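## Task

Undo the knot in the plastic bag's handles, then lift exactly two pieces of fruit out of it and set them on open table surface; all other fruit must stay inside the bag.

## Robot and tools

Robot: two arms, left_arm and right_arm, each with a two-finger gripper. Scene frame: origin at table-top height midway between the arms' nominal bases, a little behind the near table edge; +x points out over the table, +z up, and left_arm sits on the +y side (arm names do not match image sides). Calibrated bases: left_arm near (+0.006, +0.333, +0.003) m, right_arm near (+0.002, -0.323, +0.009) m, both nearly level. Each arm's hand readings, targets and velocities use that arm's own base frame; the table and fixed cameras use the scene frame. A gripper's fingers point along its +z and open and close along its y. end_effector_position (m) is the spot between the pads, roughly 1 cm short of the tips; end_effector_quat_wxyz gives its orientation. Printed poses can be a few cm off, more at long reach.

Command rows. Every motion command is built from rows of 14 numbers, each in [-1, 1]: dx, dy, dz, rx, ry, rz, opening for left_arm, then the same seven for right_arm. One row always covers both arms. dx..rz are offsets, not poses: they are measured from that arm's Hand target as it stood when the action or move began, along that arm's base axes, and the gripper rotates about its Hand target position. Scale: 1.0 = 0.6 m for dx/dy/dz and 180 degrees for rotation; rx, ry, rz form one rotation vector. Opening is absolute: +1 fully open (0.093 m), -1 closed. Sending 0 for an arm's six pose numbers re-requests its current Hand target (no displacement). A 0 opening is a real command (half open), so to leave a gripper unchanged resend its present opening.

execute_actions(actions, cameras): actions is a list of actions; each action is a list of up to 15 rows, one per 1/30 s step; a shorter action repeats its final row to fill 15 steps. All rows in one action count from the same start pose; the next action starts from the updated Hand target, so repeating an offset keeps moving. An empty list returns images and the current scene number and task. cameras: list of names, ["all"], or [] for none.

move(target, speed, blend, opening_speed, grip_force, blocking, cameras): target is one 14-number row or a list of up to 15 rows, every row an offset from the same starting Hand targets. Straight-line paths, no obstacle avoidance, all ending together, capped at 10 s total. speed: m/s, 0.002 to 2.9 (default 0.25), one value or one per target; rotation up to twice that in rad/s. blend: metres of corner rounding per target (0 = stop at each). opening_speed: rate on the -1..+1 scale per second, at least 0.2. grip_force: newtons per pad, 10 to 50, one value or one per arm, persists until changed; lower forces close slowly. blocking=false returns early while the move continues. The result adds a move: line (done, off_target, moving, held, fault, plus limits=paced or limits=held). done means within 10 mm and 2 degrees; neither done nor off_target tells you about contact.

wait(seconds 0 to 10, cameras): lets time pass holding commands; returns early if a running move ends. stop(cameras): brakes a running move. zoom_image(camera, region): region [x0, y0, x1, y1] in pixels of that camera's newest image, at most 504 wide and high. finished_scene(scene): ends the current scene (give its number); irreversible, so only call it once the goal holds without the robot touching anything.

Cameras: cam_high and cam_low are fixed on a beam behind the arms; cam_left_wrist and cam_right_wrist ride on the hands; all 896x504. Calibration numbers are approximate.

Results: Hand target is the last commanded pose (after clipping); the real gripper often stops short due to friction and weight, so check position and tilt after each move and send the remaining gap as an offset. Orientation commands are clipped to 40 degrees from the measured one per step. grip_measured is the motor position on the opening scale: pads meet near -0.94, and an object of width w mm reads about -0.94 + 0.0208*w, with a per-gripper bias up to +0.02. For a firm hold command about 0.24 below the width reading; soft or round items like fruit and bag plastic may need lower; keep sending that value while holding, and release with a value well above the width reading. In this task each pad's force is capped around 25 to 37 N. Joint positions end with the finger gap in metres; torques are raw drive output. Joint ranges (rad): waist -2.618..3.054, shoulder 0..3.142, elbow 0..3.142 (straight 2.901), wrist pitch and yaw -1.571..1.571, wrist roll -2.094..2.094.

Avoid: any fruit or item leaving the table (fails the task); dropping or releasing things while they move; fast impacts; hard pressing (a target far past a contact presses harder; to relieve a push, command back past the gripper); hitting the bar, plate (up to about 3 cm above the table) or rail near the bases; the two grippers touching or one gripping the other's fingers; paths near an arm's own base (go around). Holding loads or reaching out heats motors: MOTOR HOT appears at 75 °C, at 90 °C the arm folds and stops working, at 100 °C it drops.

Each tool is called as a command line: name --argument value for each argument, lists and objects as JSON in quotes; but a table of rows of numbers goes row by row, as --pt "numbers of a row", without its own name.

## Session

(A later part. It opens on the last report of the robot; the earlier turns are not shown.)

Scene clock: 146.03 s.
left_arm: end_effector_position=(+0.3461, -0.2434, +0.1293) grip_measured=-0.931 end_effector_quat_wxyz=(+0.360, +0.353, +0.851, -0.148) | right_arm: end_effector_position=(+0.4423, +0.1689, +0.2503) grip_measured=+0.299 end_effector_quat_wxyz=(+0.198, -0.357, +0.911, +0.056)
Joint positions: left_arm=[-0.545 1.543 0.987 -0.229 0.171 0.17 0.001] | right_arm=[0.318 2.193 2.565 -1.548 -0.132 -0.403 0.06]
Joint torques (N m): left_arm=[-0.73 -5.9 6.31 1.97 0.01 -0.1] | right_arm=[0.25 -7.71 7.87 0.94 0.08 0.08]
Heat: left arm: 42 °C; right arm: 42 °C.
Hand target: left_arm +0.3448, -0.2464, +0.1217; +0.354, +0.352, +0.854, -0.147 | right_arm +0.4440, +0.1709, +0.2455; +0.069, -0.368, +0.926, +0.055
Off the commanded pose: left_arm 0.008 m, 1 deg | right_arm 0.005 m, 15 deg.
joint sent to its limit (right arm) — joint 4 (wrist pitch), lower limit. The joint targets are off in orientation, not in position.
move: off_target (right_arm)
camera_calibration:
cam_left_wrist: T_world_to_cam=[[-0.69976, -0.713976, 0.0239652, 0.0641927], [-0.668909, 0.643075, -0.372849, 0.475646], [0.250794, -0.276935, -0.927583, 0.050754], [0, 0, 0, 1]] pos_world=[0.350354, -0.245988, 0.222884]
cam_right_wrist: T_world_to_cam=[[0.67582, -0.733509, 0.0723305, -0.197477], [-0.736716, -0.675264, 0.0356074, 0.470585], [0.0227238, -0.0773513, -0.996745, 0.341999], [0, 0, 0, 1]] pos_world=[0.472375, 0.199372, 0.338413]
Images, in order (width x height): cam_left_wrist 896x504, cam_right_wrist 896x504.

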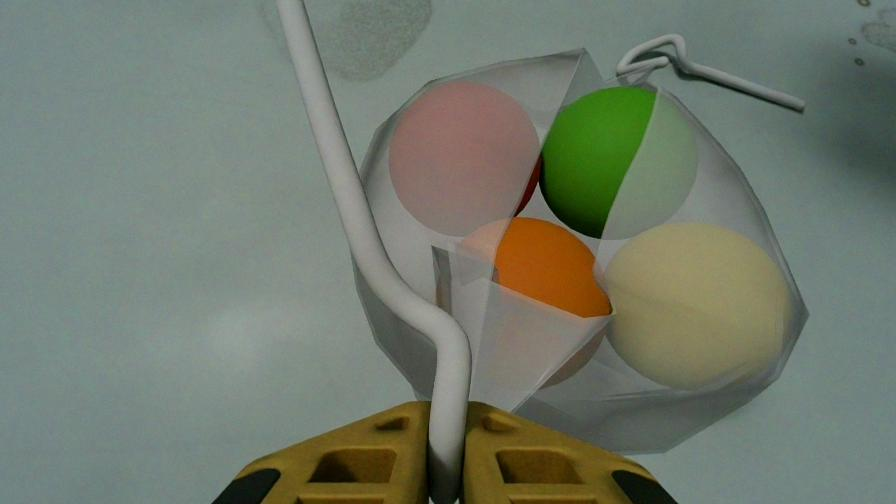

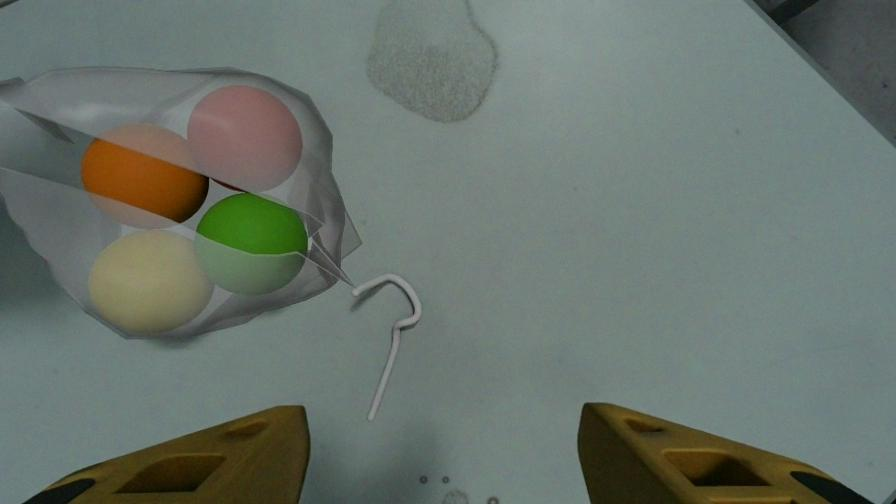

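move --target '[0,0,0,0,0,0,-1,-0.102,0.172,-0.21,0,0,-0.08,0.8]' --speed 0.25 --cameras '["cam_left_wrist","cam_right_wrist"]'

Scene clock: 148.73 s.
left_arm: end_effector_position=(+0.3461, -0.2434, +0.1293) grip_measured=-0.931 end_effector_quat_wxyz=(+0.360, +0.353, +0.851, -0.148) | right_arm: end_effector_position=(+0.3806, +0.2713, +0.1316) grip_measured=+0.799 end_effector_quat_wxyz=(+0.079, -0.251, +0.963, +0.051)
Joint positions: left_arm=[-0.545 1.543 0.987 -0.229 0.171 0.17 0.001] | right_arm=[0.604 2.194 2.121 -1.313 -0.041 0.099 0.084]
Joint torques (N m): left_arm=[-0.76 -5.82 6.31 1.96 0.01 -0.09] | right_arm=[0.21 -8.42 5.5 0.91 0.15 0.13]
Heat: left arm: 42 °C; right arm: 42 °C.
Hand target: left_arm +0.3448, -0.2464, +0.1217; +0.354, +0.352, +0.854, -0.147 | right_arm +0.3828, +0.2741, +0.1195; +0.075, -0.249, +0.964, +0.046
Off the commanded pose: left_arm 0.008 m, 1 deg | right_arm 0.013 m, 1 deg.
move: off_target (right_arm)
camera_calibration:
cam_left_wrist: T_world_to_cam=[[-0.699558, -0.714165, 0.0242272, 0.064087], [-0.669157, 0.642822, -0.372839, 0.475735], [0.250695, -0.277034, -0.92758, 0.0507385], [0, 0, 0, 1]] pos_world=[0.350454, -0.245988, 0.222884]
cam_right_wrist: T_world_to_cam=[[0.502691, -0.864055, -0.0266501, 0.042155], [-0.829993, -0.491034, 0.264569, 0.453807], [-0.241688, -0.110877, -0.963999, 0.338493], [0, 0, 0, 1]] pos_world=[0.437276, 0.29679, 0.207367]
Images, in order (width x height): cam_left_wrist 896x504, cam_right_wrist 896x504.

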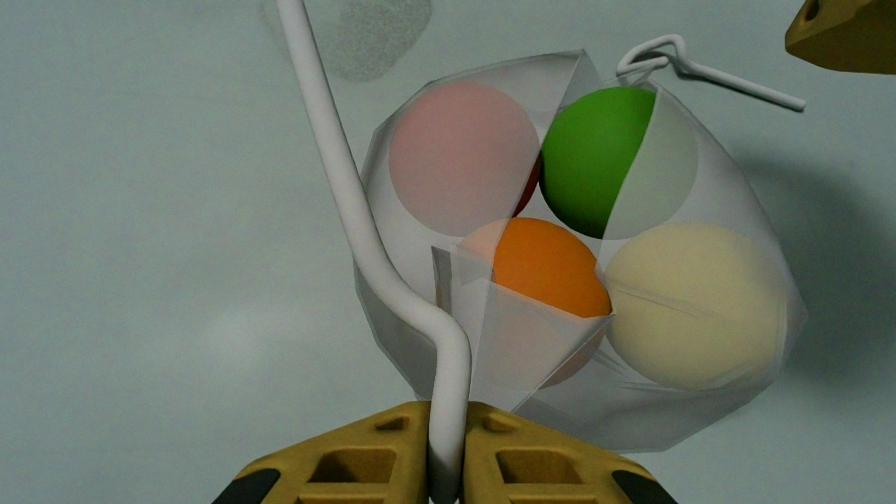

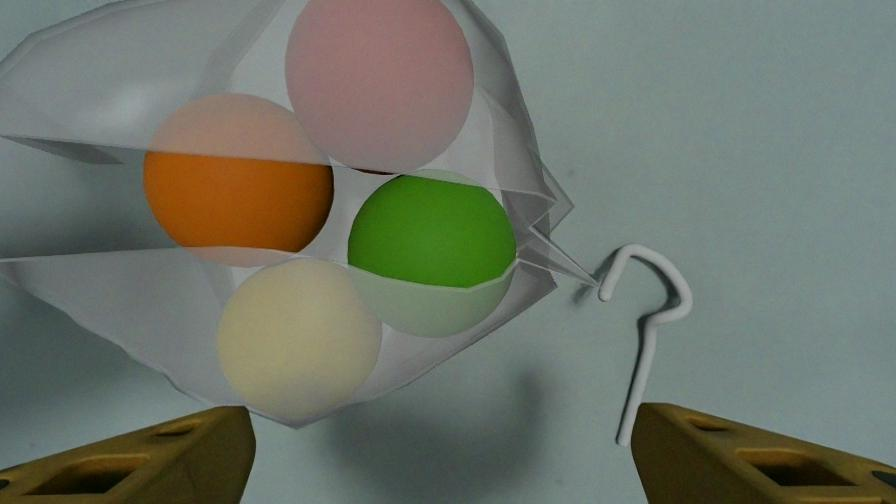

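move --pt "0 0 0 0 0 0 -1 0.0 0.018 -0.08 0 0 0 0.8" --pt "0 0 0 0 0 0 -1 0.0 0.018 -0.17 0 0 0 0.8" --speed 0.12 --blend 0.01 --cameras '["cam_left_wrist","cam_right_wrist"]'

Scene clock: 152.23 s.
left_arm: end_effector_position=(+0.3461, -0.2434, +0.1293) grip_measured=-0.931 end_effector_quat_wxyz=(+0.360, +0.353, +0.851, -0.148) | right_arm: end_effector_position=(+0.3867, +0.2834, +0.0317) grip_measured=+0.799 end_effector_quat_wxyz=(+0.086, -0.245, +0.964, +0.053)
Joint positions: left_arm=[-0.545 1.543 0.987 -0.229 0.171 0.17 0.001] | right_arm=[0.619 2.244 1.801 -0.929 -0.038 0.125 0.084]
Joint torques (N m): left_arm=[-0.8 -5.82 6.41 1.96 0.01 -0.1] | right_arm=[0.55 -8.44 5.64 0.84 0.15 0.06]
Heat: left arm: 41 °C; right arm: 42 °C.
Hand target: left_arm +0.3448, -0.2464, +0.1217; +0.354, +0.352, +0.854, -0.147 | right_arm +0.3827, +0.2849, +0.0175; +0.075, -0.249, +0.964, +0.046
Off the commanded pose: left_arm 0.008 m, 1 deg | right_arm 0.015 m, 2 deg.
move: off_target (right_arm)
camera_calibration:
cam_left_wrist: T_world_to_cam=[[-0.699558, -0.714165, 0.0242272, 0.064087], [-0.669157, 0.642822, -0.372839, 0.475735], [0.250695, -0.277034, -0.92758, 0.0507385], [0, 0, 0, 1]] pos_world=[0.350454, -0.245988, 0.222884]
cam_right_wrist: T_world_to_cam=[[0.493921, -0.869013, -0.029289, 0.0518251], [-0.837655, -0.484592, 0.252, 0.492897], [-0.233185, -0.0999342, -0.967284, 0.238681], [0, 0, 0, 1]] pos_world=[0.442937, 0.307743, 0.10818]
Images, in order (width x height): cam_left_wrist 896x504, cam_right_wrist 896x504.

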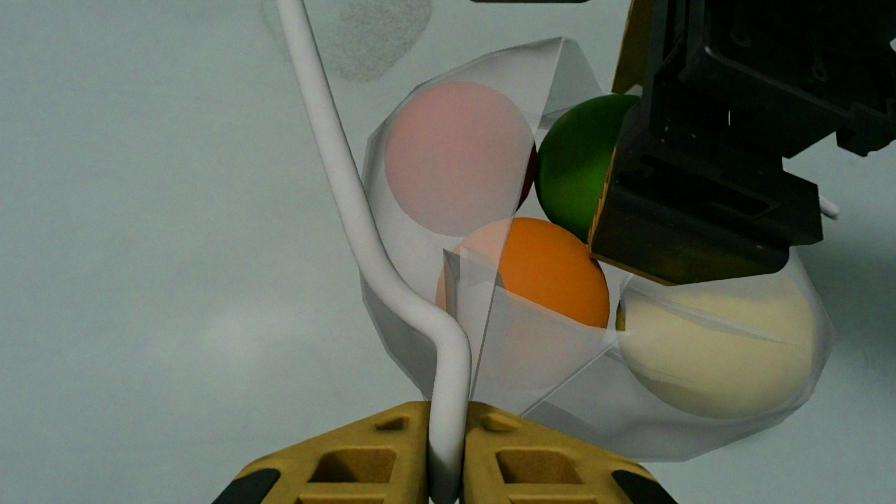

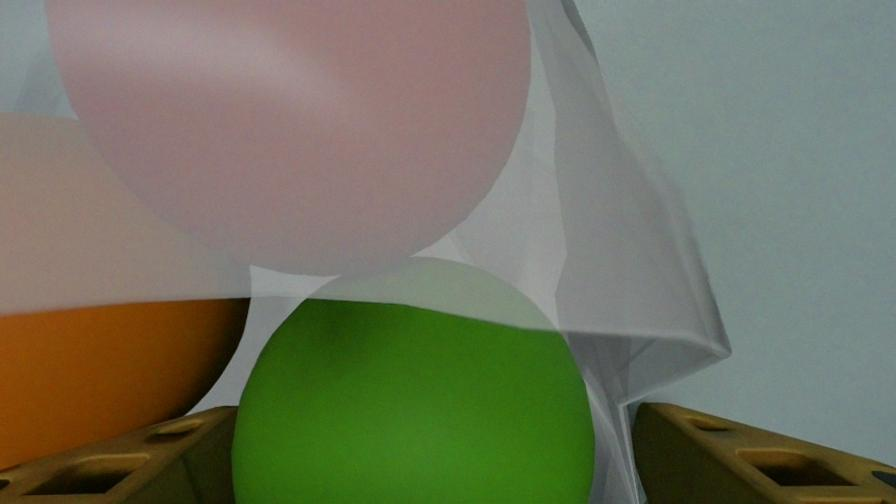

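move --pt "0 0 0 0 0 0 -1 0 0 0.13 0 0 0 0.8" --pt "0 0 0 0 0 0 -1 0.004 0.012 0.13 0 0 0 0.8" --pt "0 0 0 0 0 0 -1 0.004 0.012 0.06 0 0 0 0.8" --speed 0.15 --cameras '["cam_right_wrist"]'

Scene clock: 157.03 s.
left_arm: end_effector_position=(+0.3461, -0.2434, +0.1293) grip_measured=-0.931 end_effector_quat_wxyz=(+0.360, +0.353, +0.851, -0.148) | right_arm: end_effector_position=(+0.3849, +0.2876, +0.0633) grip_measured=+0.799 end_effector_quat_wxyz=(+0.076, -0.248, +0.965, +0.049)
Joint positions: left_arm=[-0.545 1.543 0.987 -0.229 0.171 0.17 0.001] | right_arm=[0.629 2.251 1.944 -1.086 -0.036 0.129 0.084]
Joint torques (N m): left_arm=[-0.73 -5.79 6.31 1.96 0.01 -0.1] | right_arm=[0.43 -9.05 6.09 0.89 0.15 0.13]
Heat: left arm: 40 °C; right arm: 41 °C.
Hand target: left_arm +0.3448, -0.2464, +0.1217; +0.354, +0.352, +0.854, -0.147 | right_arm +0.3852, +0.2922, +0.0536; +0.075, -0.249, +0.964, +0.046
Off the commanded pose: left_arm 0.008 m, 1 deg | right_arm 0.011 m, 0 deg.
move: off_target (right_arm)
camera_calibration:
cam_right_wrist: T_world_to_cam=[[0.497867, -0.866862, -0.026055, 0.0549891], [-0.830837, -0.48536, 0.272277, 0.481801], [-0.248673, -0.11391, -0.961866, 0.278945], [0, 0, 0, 1]] pos_world=[0.442287, 0.31329, 0.138557]
Images, in order (width x height): cam_right_wrist 896x504.

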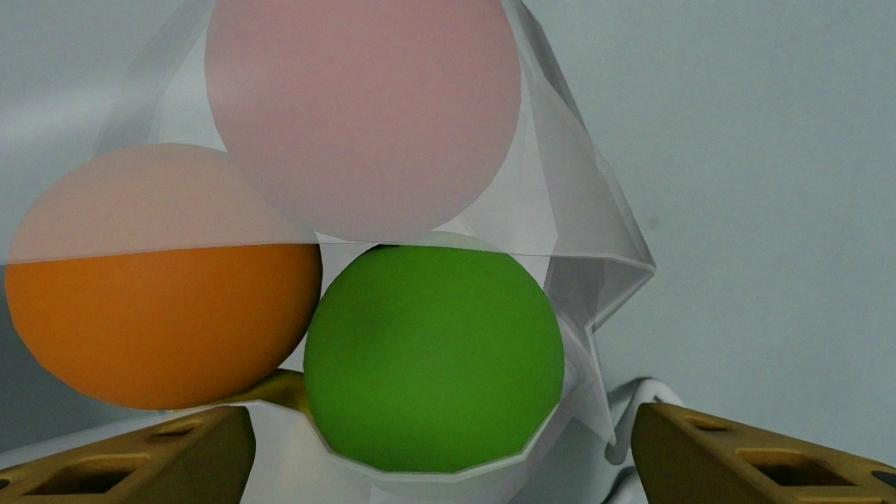

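move --pt "0 0 0 0 0 0 -1 0.007 0.008 0.0 0 0 0 0.78" --pt "0 0 0 0 0 0 -1 0.007 0.008 -0.065 0 0 0 0.78" --speed 0.12 --cameras '["cam_right_wrist"]'

Scene clock: 160.30 s.
left_arm: end_effector_position=(+0.3461, -0.2434, +0.1293) grip_measured=-0.931 end_effector_quat_wxyz=(+0.360, +0.353, +0.851, -0.148) | right_arm: end_effector_position=(+0.3924, +0.2929, +0.0309) grip_measured=+0.781 end_effector_quat_wxyz=(+0.083, -0.246, +0.964, +0.052)
Joint positions: left_arm=[-0.545 1.543 0.987 -0.229 0.171 0.17 0.001] | right_arm=[0.629 2.294 1.883 -0.967 -0.035 0.132 0.083]
Joint torques (N m): left_arm=[-0.77 -5.79 6.39 1.96 0.02 -0.1] | right_arm=[0.81 -8.51 5.63 0.95 0.13 0.15]
Heat: left arm: 39 °C; right arm: 41 °C.
Hand target: left_arm +0.3448, -0.2464, +0.1217; +0.354, +0.352, +0.854, -0.147 | right_arm +0.3894, +0.2970, +0.0147; +0.075, -0.249, +0.964, +0.046
Off the commanded pose: left_arm 0.008 m, 1 deg | right_arm 0.017 m, 1 deg.
move: off_target (right_arm)
camera_calibration:
cam_right_wrist: T_world_to_cam=[[0.495497, -0.868176, -0.0274557, 0.05632], [-0.835646, -0.48508, 0.257669, 0.50158], [-0.23702, -0.104731, -0.965843, 0.243074], [0, 0, 0, 1]] pos_world=[0.448851, 0.317659, 0.107076]
Images, in order (width x height): cam_right_wrist 896x504.

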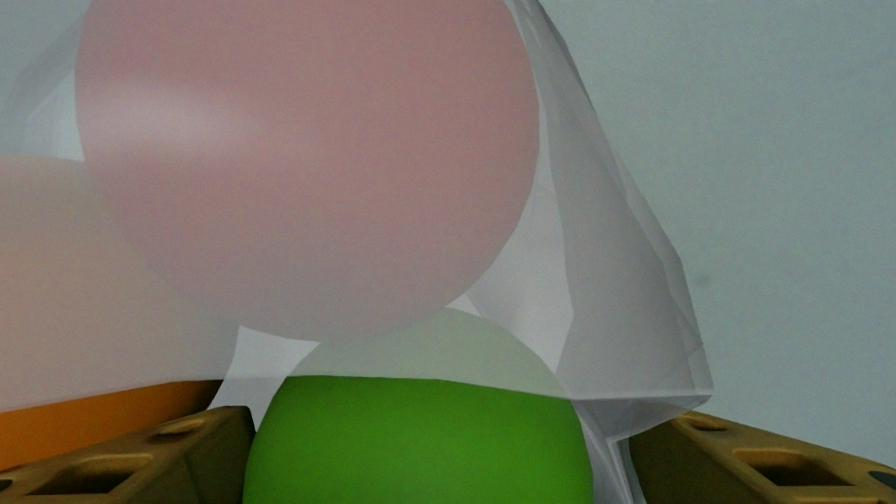

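move --pt "0 0 0 0 0 0 -1 0 0 0 0 0 0 0.77" --pt "0 0 0 0 0 0 -1 0 0 0 0 0 0 -0.3" --opening_speed 0.7 --cameras '["cam_right_wrist"]'

move --target '[0,0,0,0,0,0,-1,0,0,0.1,0,0,0,-0.3]' --speed 0.08 --cameras '["cam_right_wrist","cam_left_wrist"]'

Scene clock: 163.37 s.
left_arm: end_effector_position=(+0.3461, -0.2434, +0.1293) grip_measured=-0.931 end_effector_quat_wxyz=(+0.360, +0.353, +0.851, -0.148) | right_arm: end_effector_position=(+0.3935, +0.2934, +0.0311) grip_measured=+0.275 end_effector_quat_wxyz=(+0.085, -0.246, +0.964, +0.052)
Joint positions: left_arm=[-0.545 1.543 0.987 -0.229 0.171 0.17 0.001] | right_arm=[0.629 2.294 1.883 -0.962 -0.033 0.132 0.058]
Joint torques (N m): left_arm=[-0.73 -5.85 6.37 1.96 0.02 -0.11] | right_arm=[0.75 -8.47 5.65 0.88 0.14 0.12]
Heat: left arm: 39 °C; right arm: 41 °C.
Hand target: left_arm +0.3448, -0.2464, +0.1217; +0.354, +0.352, +0.854, -0.147 | right_arm +0.3894, +0.2970, +0.0147; +0.075, -0.249, +0.964, +0.046
Off the commanded pose: left_arm 0.008 m, 1 deg | right_arm 0.017 m, 1 deg.
move: off_target (right_arm); target 2's new opening was sent with right_arm's hand 0.017 m and 1 deg from that target
camera_calibration:
cam_right_wrist: T_world_to_cam=[[0.495337, -0.868297, -0.0264929, 0.0562939], [-0.837056, -0.485227, 0.252771, 0.503505], [-0.232335, -0.103031, -0.967163, 0.241288], [0, 0, 0, 1]] pos_world=[0.449637, 0.318054, 0.107585]
Images, in order (width x height): cam_right_wrist 896x504.

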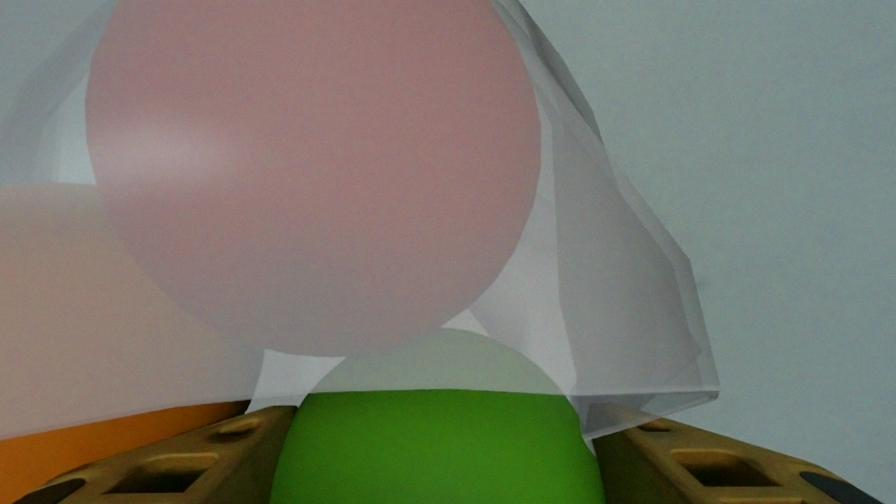

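Scene clock: 164.83 s.
left_arm: end_effector_position=(+0.3461, -0.2434, +0.1293) grip_measured=-0.931 end_effector_quat_wxyz=(+0.360, +0.353, +0.851, -0.148) | right_arm: end_effector_position=(+0.3896, +0.2905, +0.0679) grip_measured=+0.267 end_effector_quat_wxyz=(+0.069, -0.246, +0.966, +0.046)
Joint positions: left_arm=[-0.545 1.543 0.987 -0.229 0.171 0.17 0.001] | right_arm=[0.629 2.294 2.036 -1.151 -0.033 0.132 0.058]
Joint torques (N m): left_arm=[-0.72 -5.86 6.37 1.95 0.01 -0.11] | right_arm=[0.83 -10.77 9.05 0.51 0.13 0.11]
Heat: left arm: 38 °C; right arm: 41 °C.
Hand target: left_arm +0.3448, -0.2464, +0.1217; +0.354, +0.352, +0.854, -0.147 | right_arm +0.3893, +0.2970, +0.0746; +0.075, -0.249, +0.964, +0.046
Off the commanded pose: left_arm 0.008 m, 1 deg | right_arm 0.009 m, 1 deg.
move: done
camera_calibration:
cam_left_wrist: T_world_to_cam=[[-0.699558, -0.714165, 0.0242272, 0.064087], [-0.669157, 0.642822, -0.372839, 0.475735], [0.250695, -0.277034, -0.92758, 0.0507385], [0, 0, 0, 1]] pos_world=[0.350454, -0.245988, 0.222884]
cam_right_wrist: T_world_to_cam=[[0.494626, -0.868813, -0.0225533, 0.0568692], [-0.829209, -0.479534, 0.287158, 0.482359], [-0.260302, -0.123335, -0.957618, 0.291842], [0, 0, 0, 1]] pos_world=[0.447815, 0.31671, 0.142242]
Images, in order (width x height): cam_left_wrist 896x504, cam_right_wrist 896x504.

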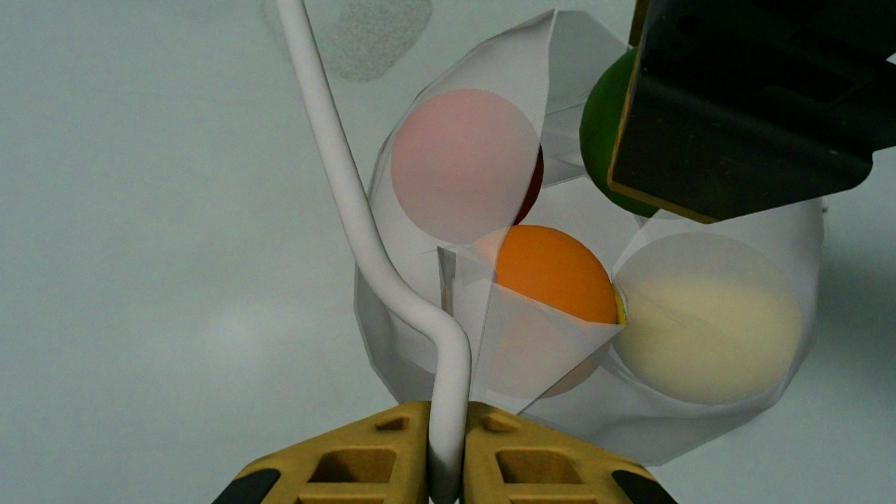

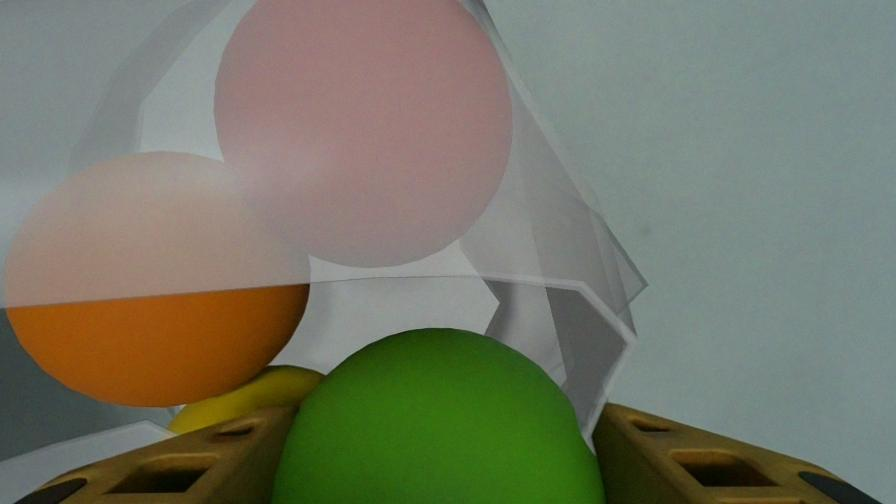

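move --target '[0,0,0,0,0,0,-1,0.02,-0.03,0.13,0,0,0,-0.3]' --speed 0.1 --cameras '["cam_right_wrist","cam_left_wrist","cam_low"]'

Scene clock: 166.87 s.
left_arm: end_effector_position=(+0.3461, -0.2434, +0.1293) grip_measured=-0.931 end_effector_quat_wxyz=(+0.360, +0.353, +0.851, -0.148) | right_arm: end_effector_position=(+0.4008, +0.2766, +0.1569) grip_measured=+0.267 end_effector_quat_wxyz=(+0.081, -0.244, +0.965, +0.047)
Joint positions: left_arm=[-0.545 1.543 0.987 -0.229 0.171 0.17 0.001] | right_arm=[0.593 2.376 2.538 -1.548 -0.033 0.1 0.058]
Joint torques (N m): left_arm=[-0.76 -5.83 6.37 1.96 0.03 -0.09] | right_arm=[-0.02 -8.9 8.5 0.64 0.05 -0.02]
Heat: left arm: 38 °C; right arm: 40 °C.
Hand target: left_arm +0.3448, -0.2464, +0.1217; +0.354, +0.352, +0.854, -0.147 | right_arm +0.4014, +0.2789, +0.1525; +0.075, -0.249, +0.964, +0.046
Off the commanded pose: left_arm 0.008 m, 1 deg | right_arm 0.005 m, 1 deg.
move: done
camera_calibration:
cam_left_wrist: T_world_to_cam=[[-0.699558, -0.714165, 0.0242272, 0.064087], [-0.669157, 0.642822, -0.372839, 0.475735], [0.250695, -0.277034, -0.92758, 0.0507385], [0, 0, 0, 1]] pos_world=[0.350454, -0.245988, 0.222884]
cam_right_wrist: T_world_to_cam=[[0.49071, -0.871108, -0.0193536, 0.0429956], [-0.837837, -0.477834, 0.264015, 0.466055], [-0.239234, -0.11334, -0.964324, 0.36813], [0, 0, 0, 1]] pos_world=[0.457449, 0.301875, 0.232784]
Images, in order (width x height): cam_low 896x504, cam_left_wrist 896x504, cam_right_wrist 896x504.

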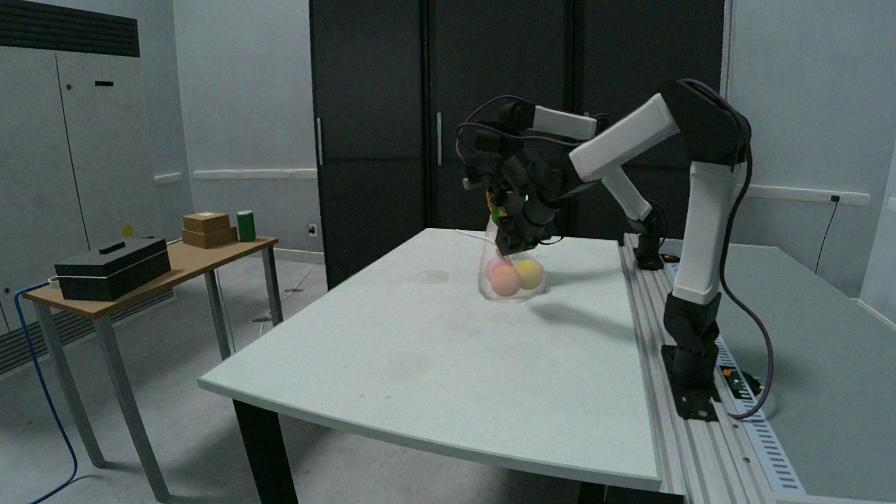

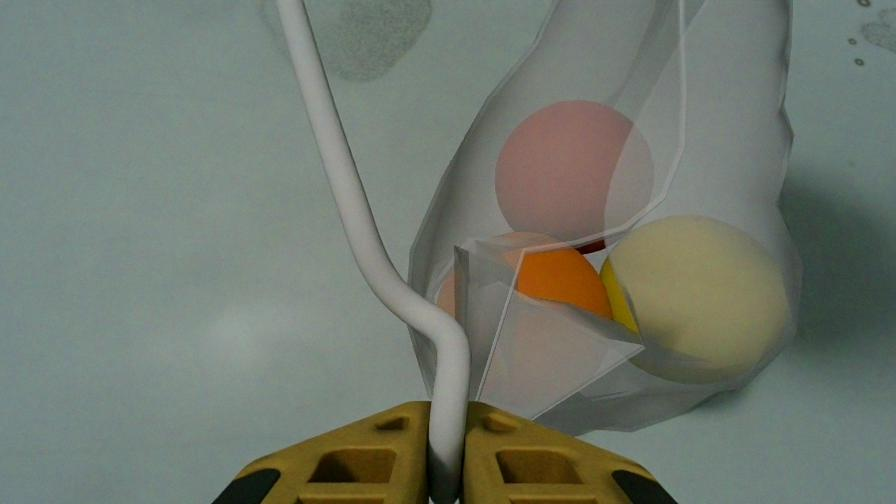

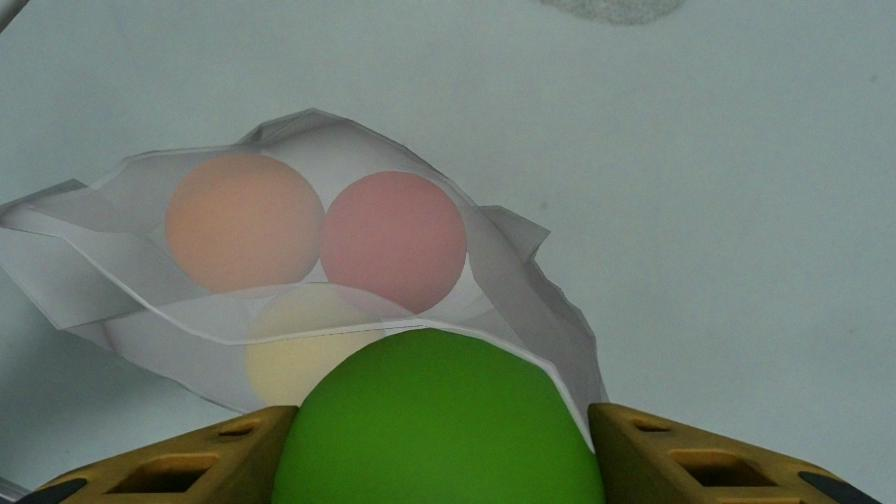

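move --pt "0 -0.03 0 0 0 0 -1 0.01 -0.15 0.0 0 0 0 -0.3" --pt "0 -0.05 0 0 0 0 -1 0.01 -0.16 -0.21 0 0 0 -0.3" --speed 0.12 --cameras '["cam_right_wrist","cam_left_wrist"]'

Scene clock: 170.23 s.
left_arm: end_effector_position=(+0.3409, -0.2695, +0.1177) grip_measured=-0.931 end_effector_quat_wxyz=(+0.352, +0.354, +0.854, -0.147) | right_arm: end_effector_position=(+0.3988, +0.1802, +0.0307) grip_measured=+0.061 end_effector_quat_wxyz=(+0.052, -0.245, +0.967, +0.044)
Joint positions: left_arm=[-0.624 1.604 1.01 -0.202 0.116 0.114 0.001] | right_arm=[0.397 2.153 1.661 -0.962 -0.071 -0.094 0.048]
Joint torques (N m): left_arm=[-0.75 -6.22 9.55 1.79 -0.03 -0.1] | right_arm=[-0.42 -9.87 4.16 1.25 0.07 -0.05]
Heat: left arm: 38 °C; right arm: 41 °C.
Hand target: left_arm +0.3448, -0.2764, +0.1217; +0.354, +0.352, +0.854, -0.147 | right_arm +0.4074, +0.1829, +0.0265; +0.075, -0.249, +0.965, +0.046
Off the commanded pose: left_arm 0.009 m, 0 deg | right_arm 0.010 m, 3 deg.
move: off_target (right_arm)
camera_calibration:
cam_left_wrist: T_world_to_cam=[[-0.699591, -0.713995, 0.0279757, 0.0416944], [-0.674403, 0.646847, -0.356048, 0.485548], [0.236121, -0.267955, -0.934049, 0.0422515], [0, 0, 0, 1]] pos_world=[0.346648, -0.272984, 0.211177]
cam_right_wrist: T_world_to_cam=[[0.491222, -0.870578, -0.0281835, -0.0424911], [-0.820905, -0.473527, 0.319197, 0.442478], [-0.291232, -0.133661, -0.947269, 0.258865], [0, 0, 0, 1]] pos_world=[0.459495, 0.207134, 0.102779]
Images, in order (width x height): cam_left_wrist 896x504, cam_right_wrist 896x504.

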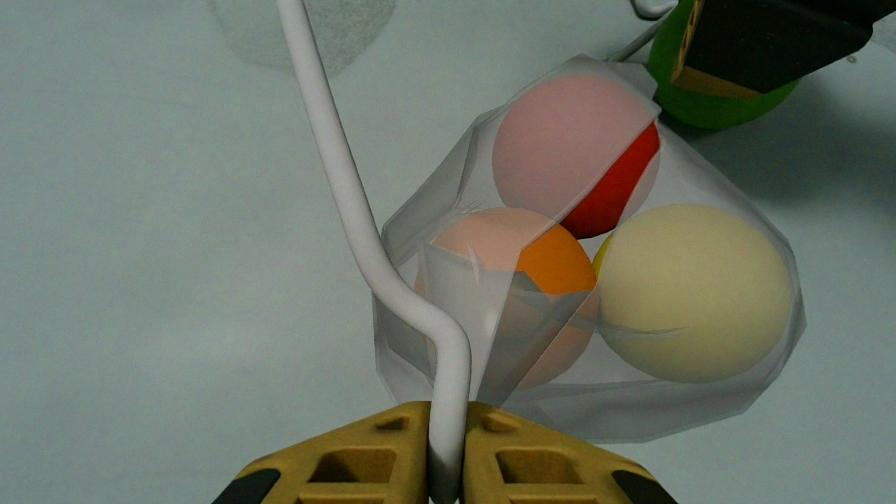

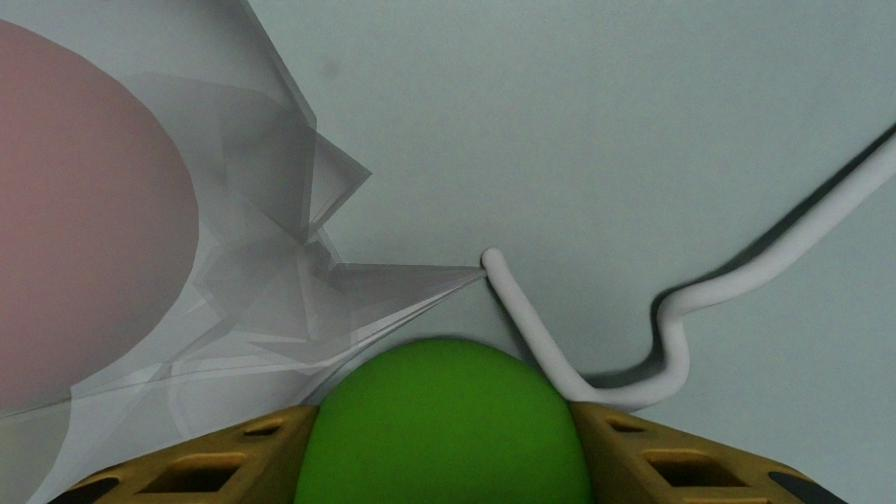

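move --pt "0 0 0 0 0 0 -1 0 0 0.06 0 0 0 -0.3" --pt "0 0 0 0 0 0 -1 -0.08 -0.07 0.06 0 0 0 -0.3" --speed 0.08 --cameras '["cam_right_wrist","cam_left_wrist"]'

Scene clock: 173.33 s.
left_arm: end_effector_position=(+0.3410, -0.2694, +0.1177) grip_measured=-0.931 end_effector_quat_wxyz=(+0.352, +0.353, +0.854, -0.147) | right_arm: end_effector_position=(+0.3563, +0.1381, +0.0514) grip_measured=+0.061 end_effector_quat_wxyz=(+0.052, -0.244, +0.967, +0.040)
Joint positions: left_arm=[-0.624 1.604 1.01 -0.202 0.115 0.113 0.001] | right_arm=[0.339 1.928 1.411 -0.942 -0.071 -0.152 0.048]
Joint torques (N m): left_arm=[-0.77 -6.12 9.54 1.78 -0.03 -0.09] | right_arm=[-0.03 -11.07 5.48 0.7 -0.02 -0.04]
Heat: left arm: 37 °C; right arm: 42 °C.
Hand target: left_arm +0.3448, -0.2764, +0.1217; +0.354, +0.352, +0.854, -0.147 | right_arm +0.3594, +0.1409, +0.0625; +0.075, -0.249, +0.964, +0.046
Off the commanded pose: left_arm 0.009 m, 0 deg | right_arm 0.012 m, 3 deg.
move: off_target (right_arm)
camera_calibration:
cam_left_wrist: T_world_to_cam=[[-0.699224, -0.714353, 0.0280176, 0.0414608], [-0.674747, 0.646493, -0.356038, 0.485569], [0.236224, -0.267855, -0.934051, 0.0422433], [0, 0, 0, 1]] pos_world=[0.346648, -0.272984, 0.211177]
cam_right_wrist: T_world_to_cam=[[0.490473, -0.871187, -0.0216609, -0.057751], [-0.821981, -0.470741, 0.320546, 0.380959], [-0.289452, -0.139414, -0.946985, 0.260571], [0, 0, 0, 1]] pos_world=[0.416889, 0.165348, 0.123391]
Images, in order (width x height): cam_left_wrist 896x504, cam_right_wrist 896x504.

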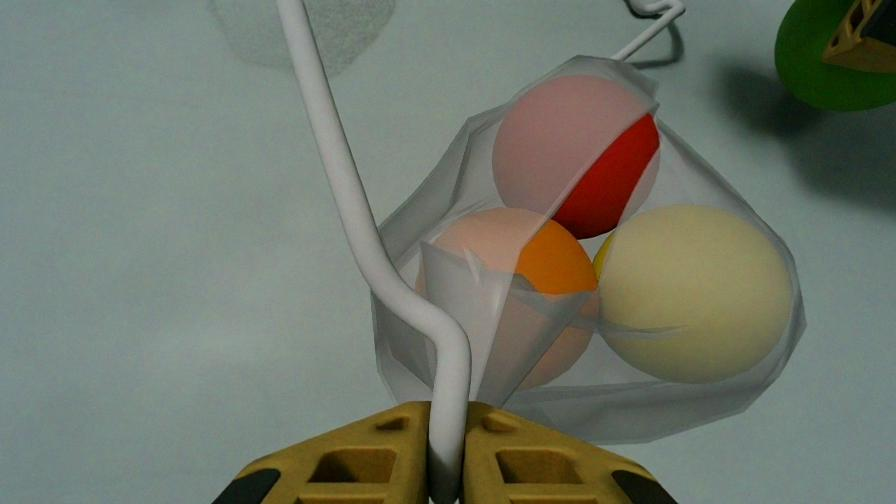

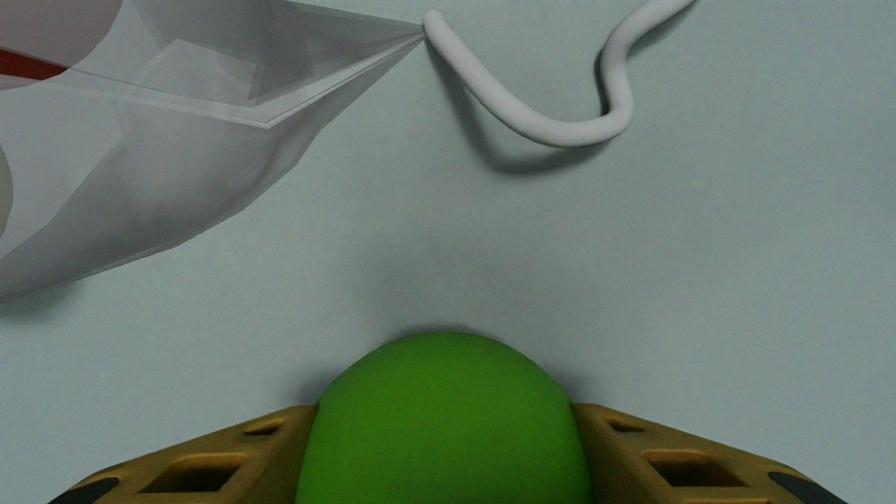

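move --pt "0 0 0 0 0 0 -1 0 -0.08 0 0 0 0 -0.3" --pt "0 0 0 0 0 0 -1 0 -0.08 -0.062 0 0 0 -0.3" --pt "0 0 0 0 0 0 -1 0 -0.08 -0.062 0 0 0 0.6" --pt "0 0 0 0 0 0 -1 0 -0.08 0.15 0 0 0 0.6" --speed '[0.1,0.06,0.05,0.15]' --opening_speed 0.5 --cameras '["cam_right_wrist"]'

Scene clock: 179.90 s.
left_arm: end_effector_position=(+0.3410, -0.2694, +0.1177) grip_measured=-0.931 end_effector_quat_wxyz=(+0.352, +0.353, +0.854, -0.147) | right_arm: end_effector_position=(+0.3588, +0.0925, +0.1382) grip_measured=+0.599 end_effector_quat_wxyz=(+0.060, -0.244, +0.967, +0.049)
Joint positions: left_arm=[-0.624 1.604 1.01 -0.202 0.115 0.113 0.001] | right_arm=[0.205 1.839 1.638 -1.253 -0.104 -0.282 0.074]
Joint torques (N m): left_arm=[-0.66 -6.17 9.61 1.78 -0.02 -0.1] | right_arm=[0.01 -9.54 8.49 0.4 0.06 -0.03]
Heat: left arm: 36 °C; right arm: 41 °C.
Hand target: left_arm +0.3448, -0.2764, +0.1217; +0.354, +0.352, +0.854, -0.147 | right_arm +0.3593, +0.0930, +0.1525; +0.075, -0.249, +0.964, +0.046
Off the commanded pose: left_arm 0.009 m, 0 deg | right_arm 0.014 m, 2 deg.
move: off_target (right_arm)
camera_calibration:
cam_right_wrist: T_world_to_cam=[[0.490244, -0.870885, -0.0349417, -0.0949247], [-0.825784, -0.476934, 0.301023, 0.338427], [-0.278821, -0.11872, -0.952977, 0.332312], [0, 0, 0, 1]] pos_world=[0.418659, 0.118191, 0.211494]
Images, in order (width x height): cam_right_wrist 896x504.

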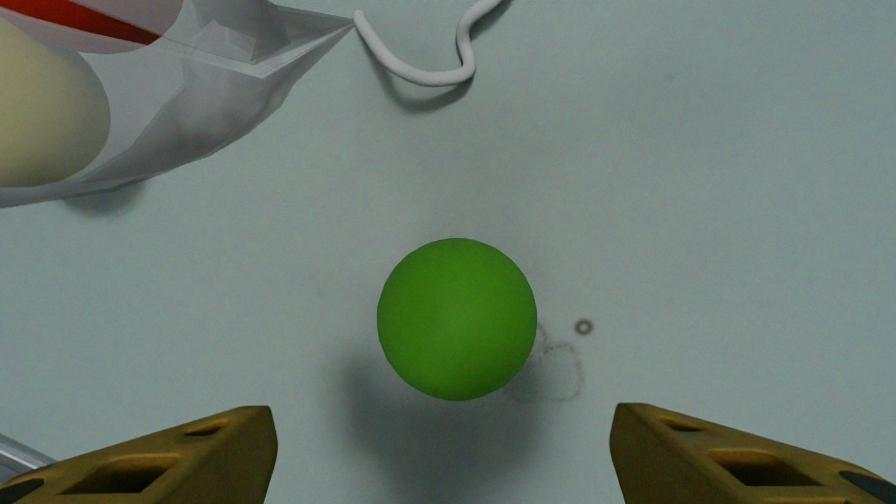

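move --target '[0,-0.02,-0.01,0,0,0,-1,0.048,0.275,0.02,0,0,-0.1,0.78]' --speed 0.25 --cameras '["cam_right_wrist","cam_left_wrist"]'

Scene clock: 182.43 s.
left_arm: end_effector_position=(+0.3385, -0.2792, +0.1089) grip_measured=-0.931 end_effector_quat_wxyz=(+0.343, +0.354, +0.858, -0.145) | right_arm: end_effector_position=(+0.3867, +0.2561, +0.1693) grip_measured=+0.779 end_effector_quat_wxyz=(+0.087, -0.097, +0.991, +0.040)
Joint positions: left_arm=[-0.654 1.638 1.022 -0.196 0.095 0.092 0.001] | right_arm=[0.589 2.222 2.32 -1.479 0.012 0.393 0.083]
Joint torques (N m): left_arm=[-0.79 -6.41 9.4 1.94 -0.03 -0.09] | right_arm=[0.05 -8.1 8.53 0.58 0.2 0.11]
Heat: left arm: 36 °C; right arm: 41 °C.
Hand target: left_arm +0.3447, -0.2884, +0.1157; +0.354, +0.352, +0.854, -0.147 | right_arm +0.3882, +0.2579, +0.1646; +0.082, -0.095, +0.992, +0.034
Off the commanded pose: left_arm 0.013 m, 1 deg | right_arm 0.005 m, 1 deg.
move: off_target (left_arm)
camera_calibration:
cam_left_wrist: T_world_to_cam=[[-0.698813, -0.714669, 0.0301413, 0.0325639], [-0.679837, 0.650469, -0.338692, 0.488008], [0.222447, -0.257173, -0.940415, 0.0403725], [0, 0, 0, 1]] pos_world=[0.345541, -0.283779, 0.20227]
cam_right_wrist: T_world_to_cam=[[0.211691, -0.976864, -0.0303892, 0.169055], [-0.941006, -0.212122, 0.263651, 0.413161], [-0.263998, -0.0272161, -0.964139, 0.361829], [0, 0, 0, 1]] pos_world=[0.448522, 0.262632, 0.245061]
Images, in order (width x height): cam_left_wrist 896x504, cam_right_wrist 896x504.

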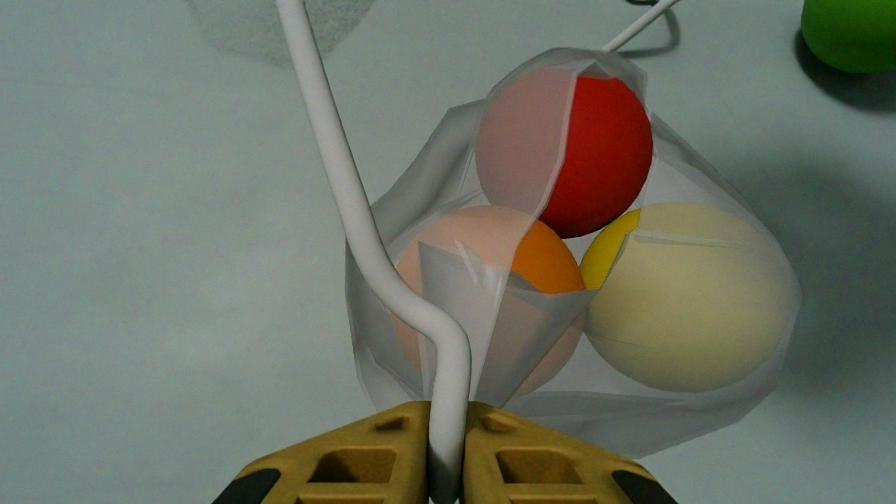

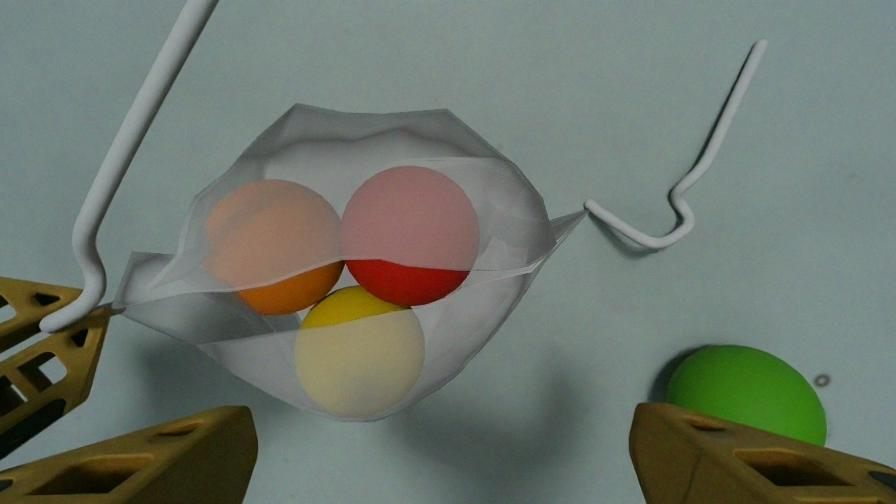

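move --pt "0 0 0 0 0 0 -1 -0.022 0.042 -0.09 0 0 0 0.75" --pt "0 0 0 0 0 0 -1 -0.022 0.042 -0.2 0 0 0 0.75" --pt "0 0 0 0 0 0 -1 0.002 0.042 -0.25 0 0 0 0.75" --speed 0.12 --blend 0.01 --cameras '["cam_right_wrist","cam_left_wrist"]'

Scene clock: 185.70 s.
left_arm: end_effector_position=(+0.3385, -0.2792, +0.1089) grip_measured=-0.931 end_effector_quat_wxyz=(+0.343, +0.354, +0.858, -0.145) | right_arm: end_effector_position=(+0.3903, +0.2817, +0.0298) grip_measured=+0.751 end_effector_quat_wxyz=(+0.088, -0.088, +0.991, +0.040)
Joint positions: left_arm=[-0.654 1.638 1.022 -0.196 0.095 0.092 0.001] | right_arm=[0.633 2.259 1.821 -0.941 0.021 0.453 0.081]
Joint torques (N m): left_arm=[-0.72 -6.39 9.5 1.94 -0.05 -0.1] | right_arm=[0.17 -8.25 5.72 0.94 0.18 -0.05]
Heat: left arm: 36 °C; right arm: 41 °C.
Hand target: left_arm +0.3447, -0.2884, +0.1157; +0.354, +0.352, +0.854, -0.147 | right_arm +0.3894, +0.2831, +0.0145; +0.082, -0.095, +0.992, +0.034
Off the commanded pose: left_arm 0.013 m, 1 deg | right_arm 0.015 m, 1 deg.
move: off_target (left_arm, right_arm)
camera_calibration:
cam_left_wrist: T_world_to_cam=[[-0.698813, -0.714669, 0.0301413, 0.0325639], [-0.679837, 0.650469, -0.338692, 0.488008], [0.222447, -0.257173, -0.940415, 0.0403725], [0, 0, 0, 1]] pos_world=[0.345541, -0.283779, 0.20227]
cam_right_wrist: T_world_to_cam=[[0.19528, -0.980199, -0.0327926, 0.196493], [-0.944755, -0.196983, 0.261984, 0.455966], [-0.263256, -0.0201791, -0.964515, 0.226715], [0, 0, 0, 1]] pos_world=[0.452089, 0.286994, 0.105658]
Images, in order (width x height): cam_left_wrist 896x504, cam_right_wrist 896x504.

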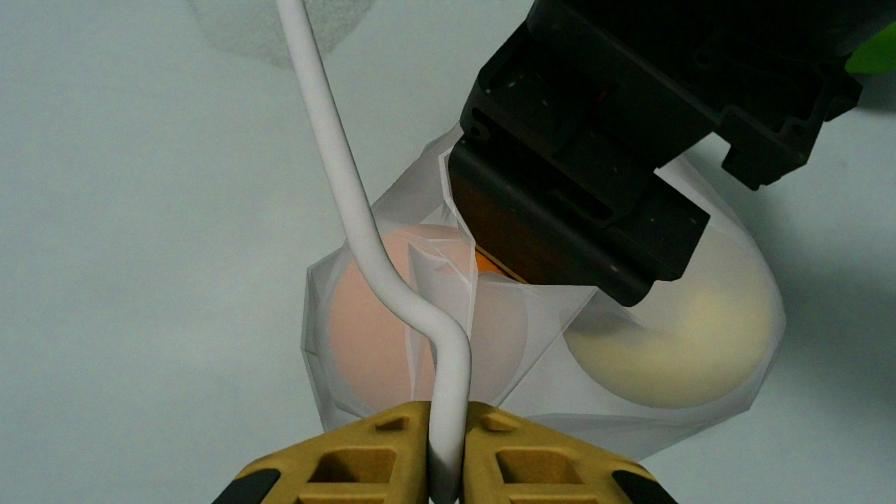

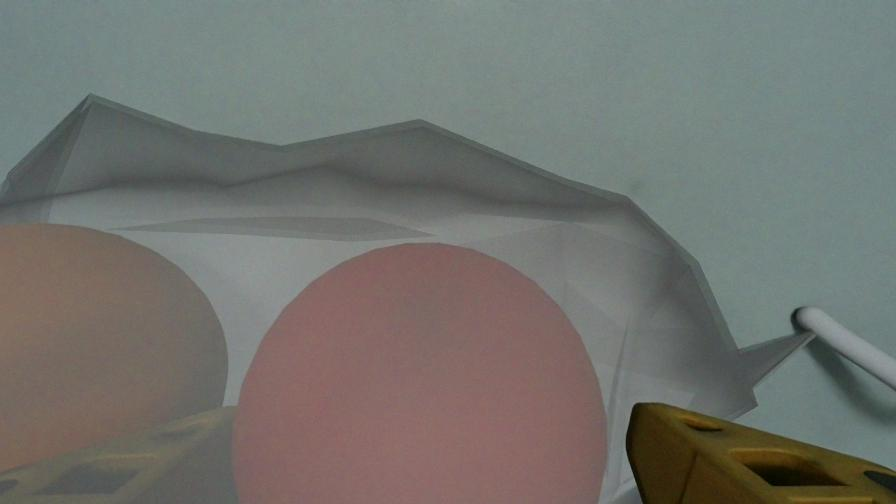

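move --pt "0 0 0 0 0 0 -1 0.003 0 0 0 0 0 0.75" --pt "0 0 0 0 0 0 -1 0.003 0 0 0 0 0 -0.3" --pt "0 0 0 0 0 0 -1 0 0 0.09 0 0 0 -0.3" --opening_speed 0.7 --speed 0.08 --cameras '["cam_right_wrist","cam_left_wrist"]'

Scene clock: 190.10 s.
left_arm: end_effector_position=(+0.3385, -0.2792, +0.1089) grip_measured=-0.931 end_effector_quat_wxyz=(+0.343, +0.354, +0.858, -0.145) | right_arm: end_effector_position=(+0.3863, +0.2787, +0.0565) grip_measured=+0.337 end_effector_quat_wxyz=(+0.069, -0.090, +0.993, +0.029)
Joint positions: left_arm=[-0.654 1.638 1.022 -0.196 0.095 0.092 0.001] | right_arm=[0.633 2.265 1.944 -1.101 0.021 0.45 0.061]
Joint torques (N m): left_arm=[-0.73 -6.43 9.46 1.93 -0.04 -0.11] | right_arm=[0.23 -11.47 9.07 0.48 0.17 0]
Heat: left arm: 35 °C; right arm: 40 °C.
Hand target: left_arm +0.3447, -0.2884, +0.1157; +0.354, +0.352, +0.854, -0.147 | right_arm +0.3893, +0.2831, +0.0685; +0.081, -0.095, +0.992, +0.034
Off the commanded pose: left_arm 0.013 m, 1 deg | right_arm 0.013 m, 2 deg.
move: off_target (left_arm, right_arm); target 2's new opening was sent with right_arm's hand 0.015 m and 1 deg from that target
camera_calibration:
cam_left_wrist: T_world_to_cam=[[-0.698813, -0.714669, 0.0301413, 0.0325639], [-0.679837, 0.650469, -0.338692, 0.488008], [0.222447, -0.257173, -0.940415, 0.0403725], [0, 0, 0, 1]] pos_world=[0.345541, -0.283779, 0.20227]
cam_right_wrist: T_world_to_cam=[[0.197412, -0.980216, -0.014299, 0.193415], [-0.934554, -0.192581, 0.299202, 0.437298], [-0.296036, -0.0457029, -0.954083, 0.270538], [0, 0, 0, 1]] pos_world=[0.450585, 0.286168, 0.130041]
Images, in order (width x height): cam_left_wrist 896x504, cam_right_wrist 896x504.

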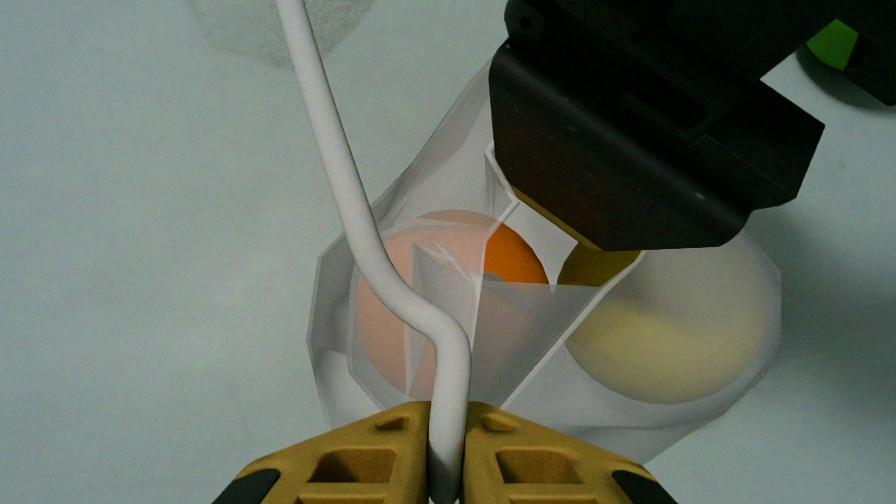

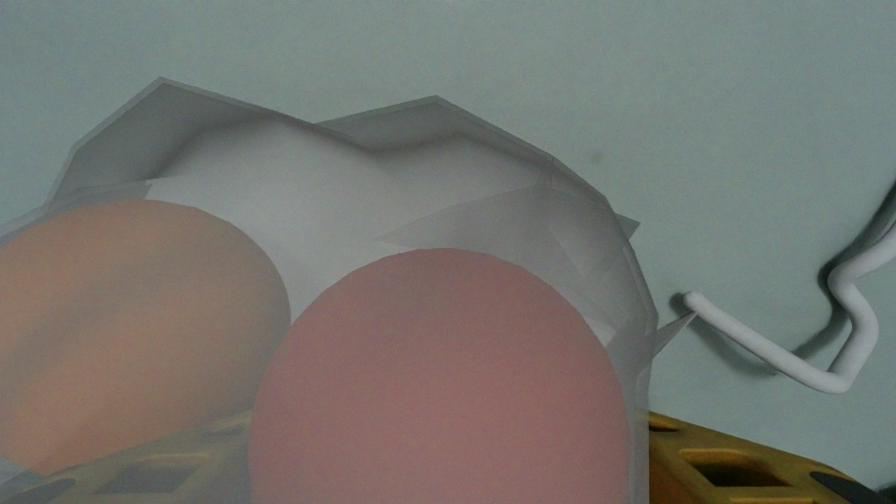

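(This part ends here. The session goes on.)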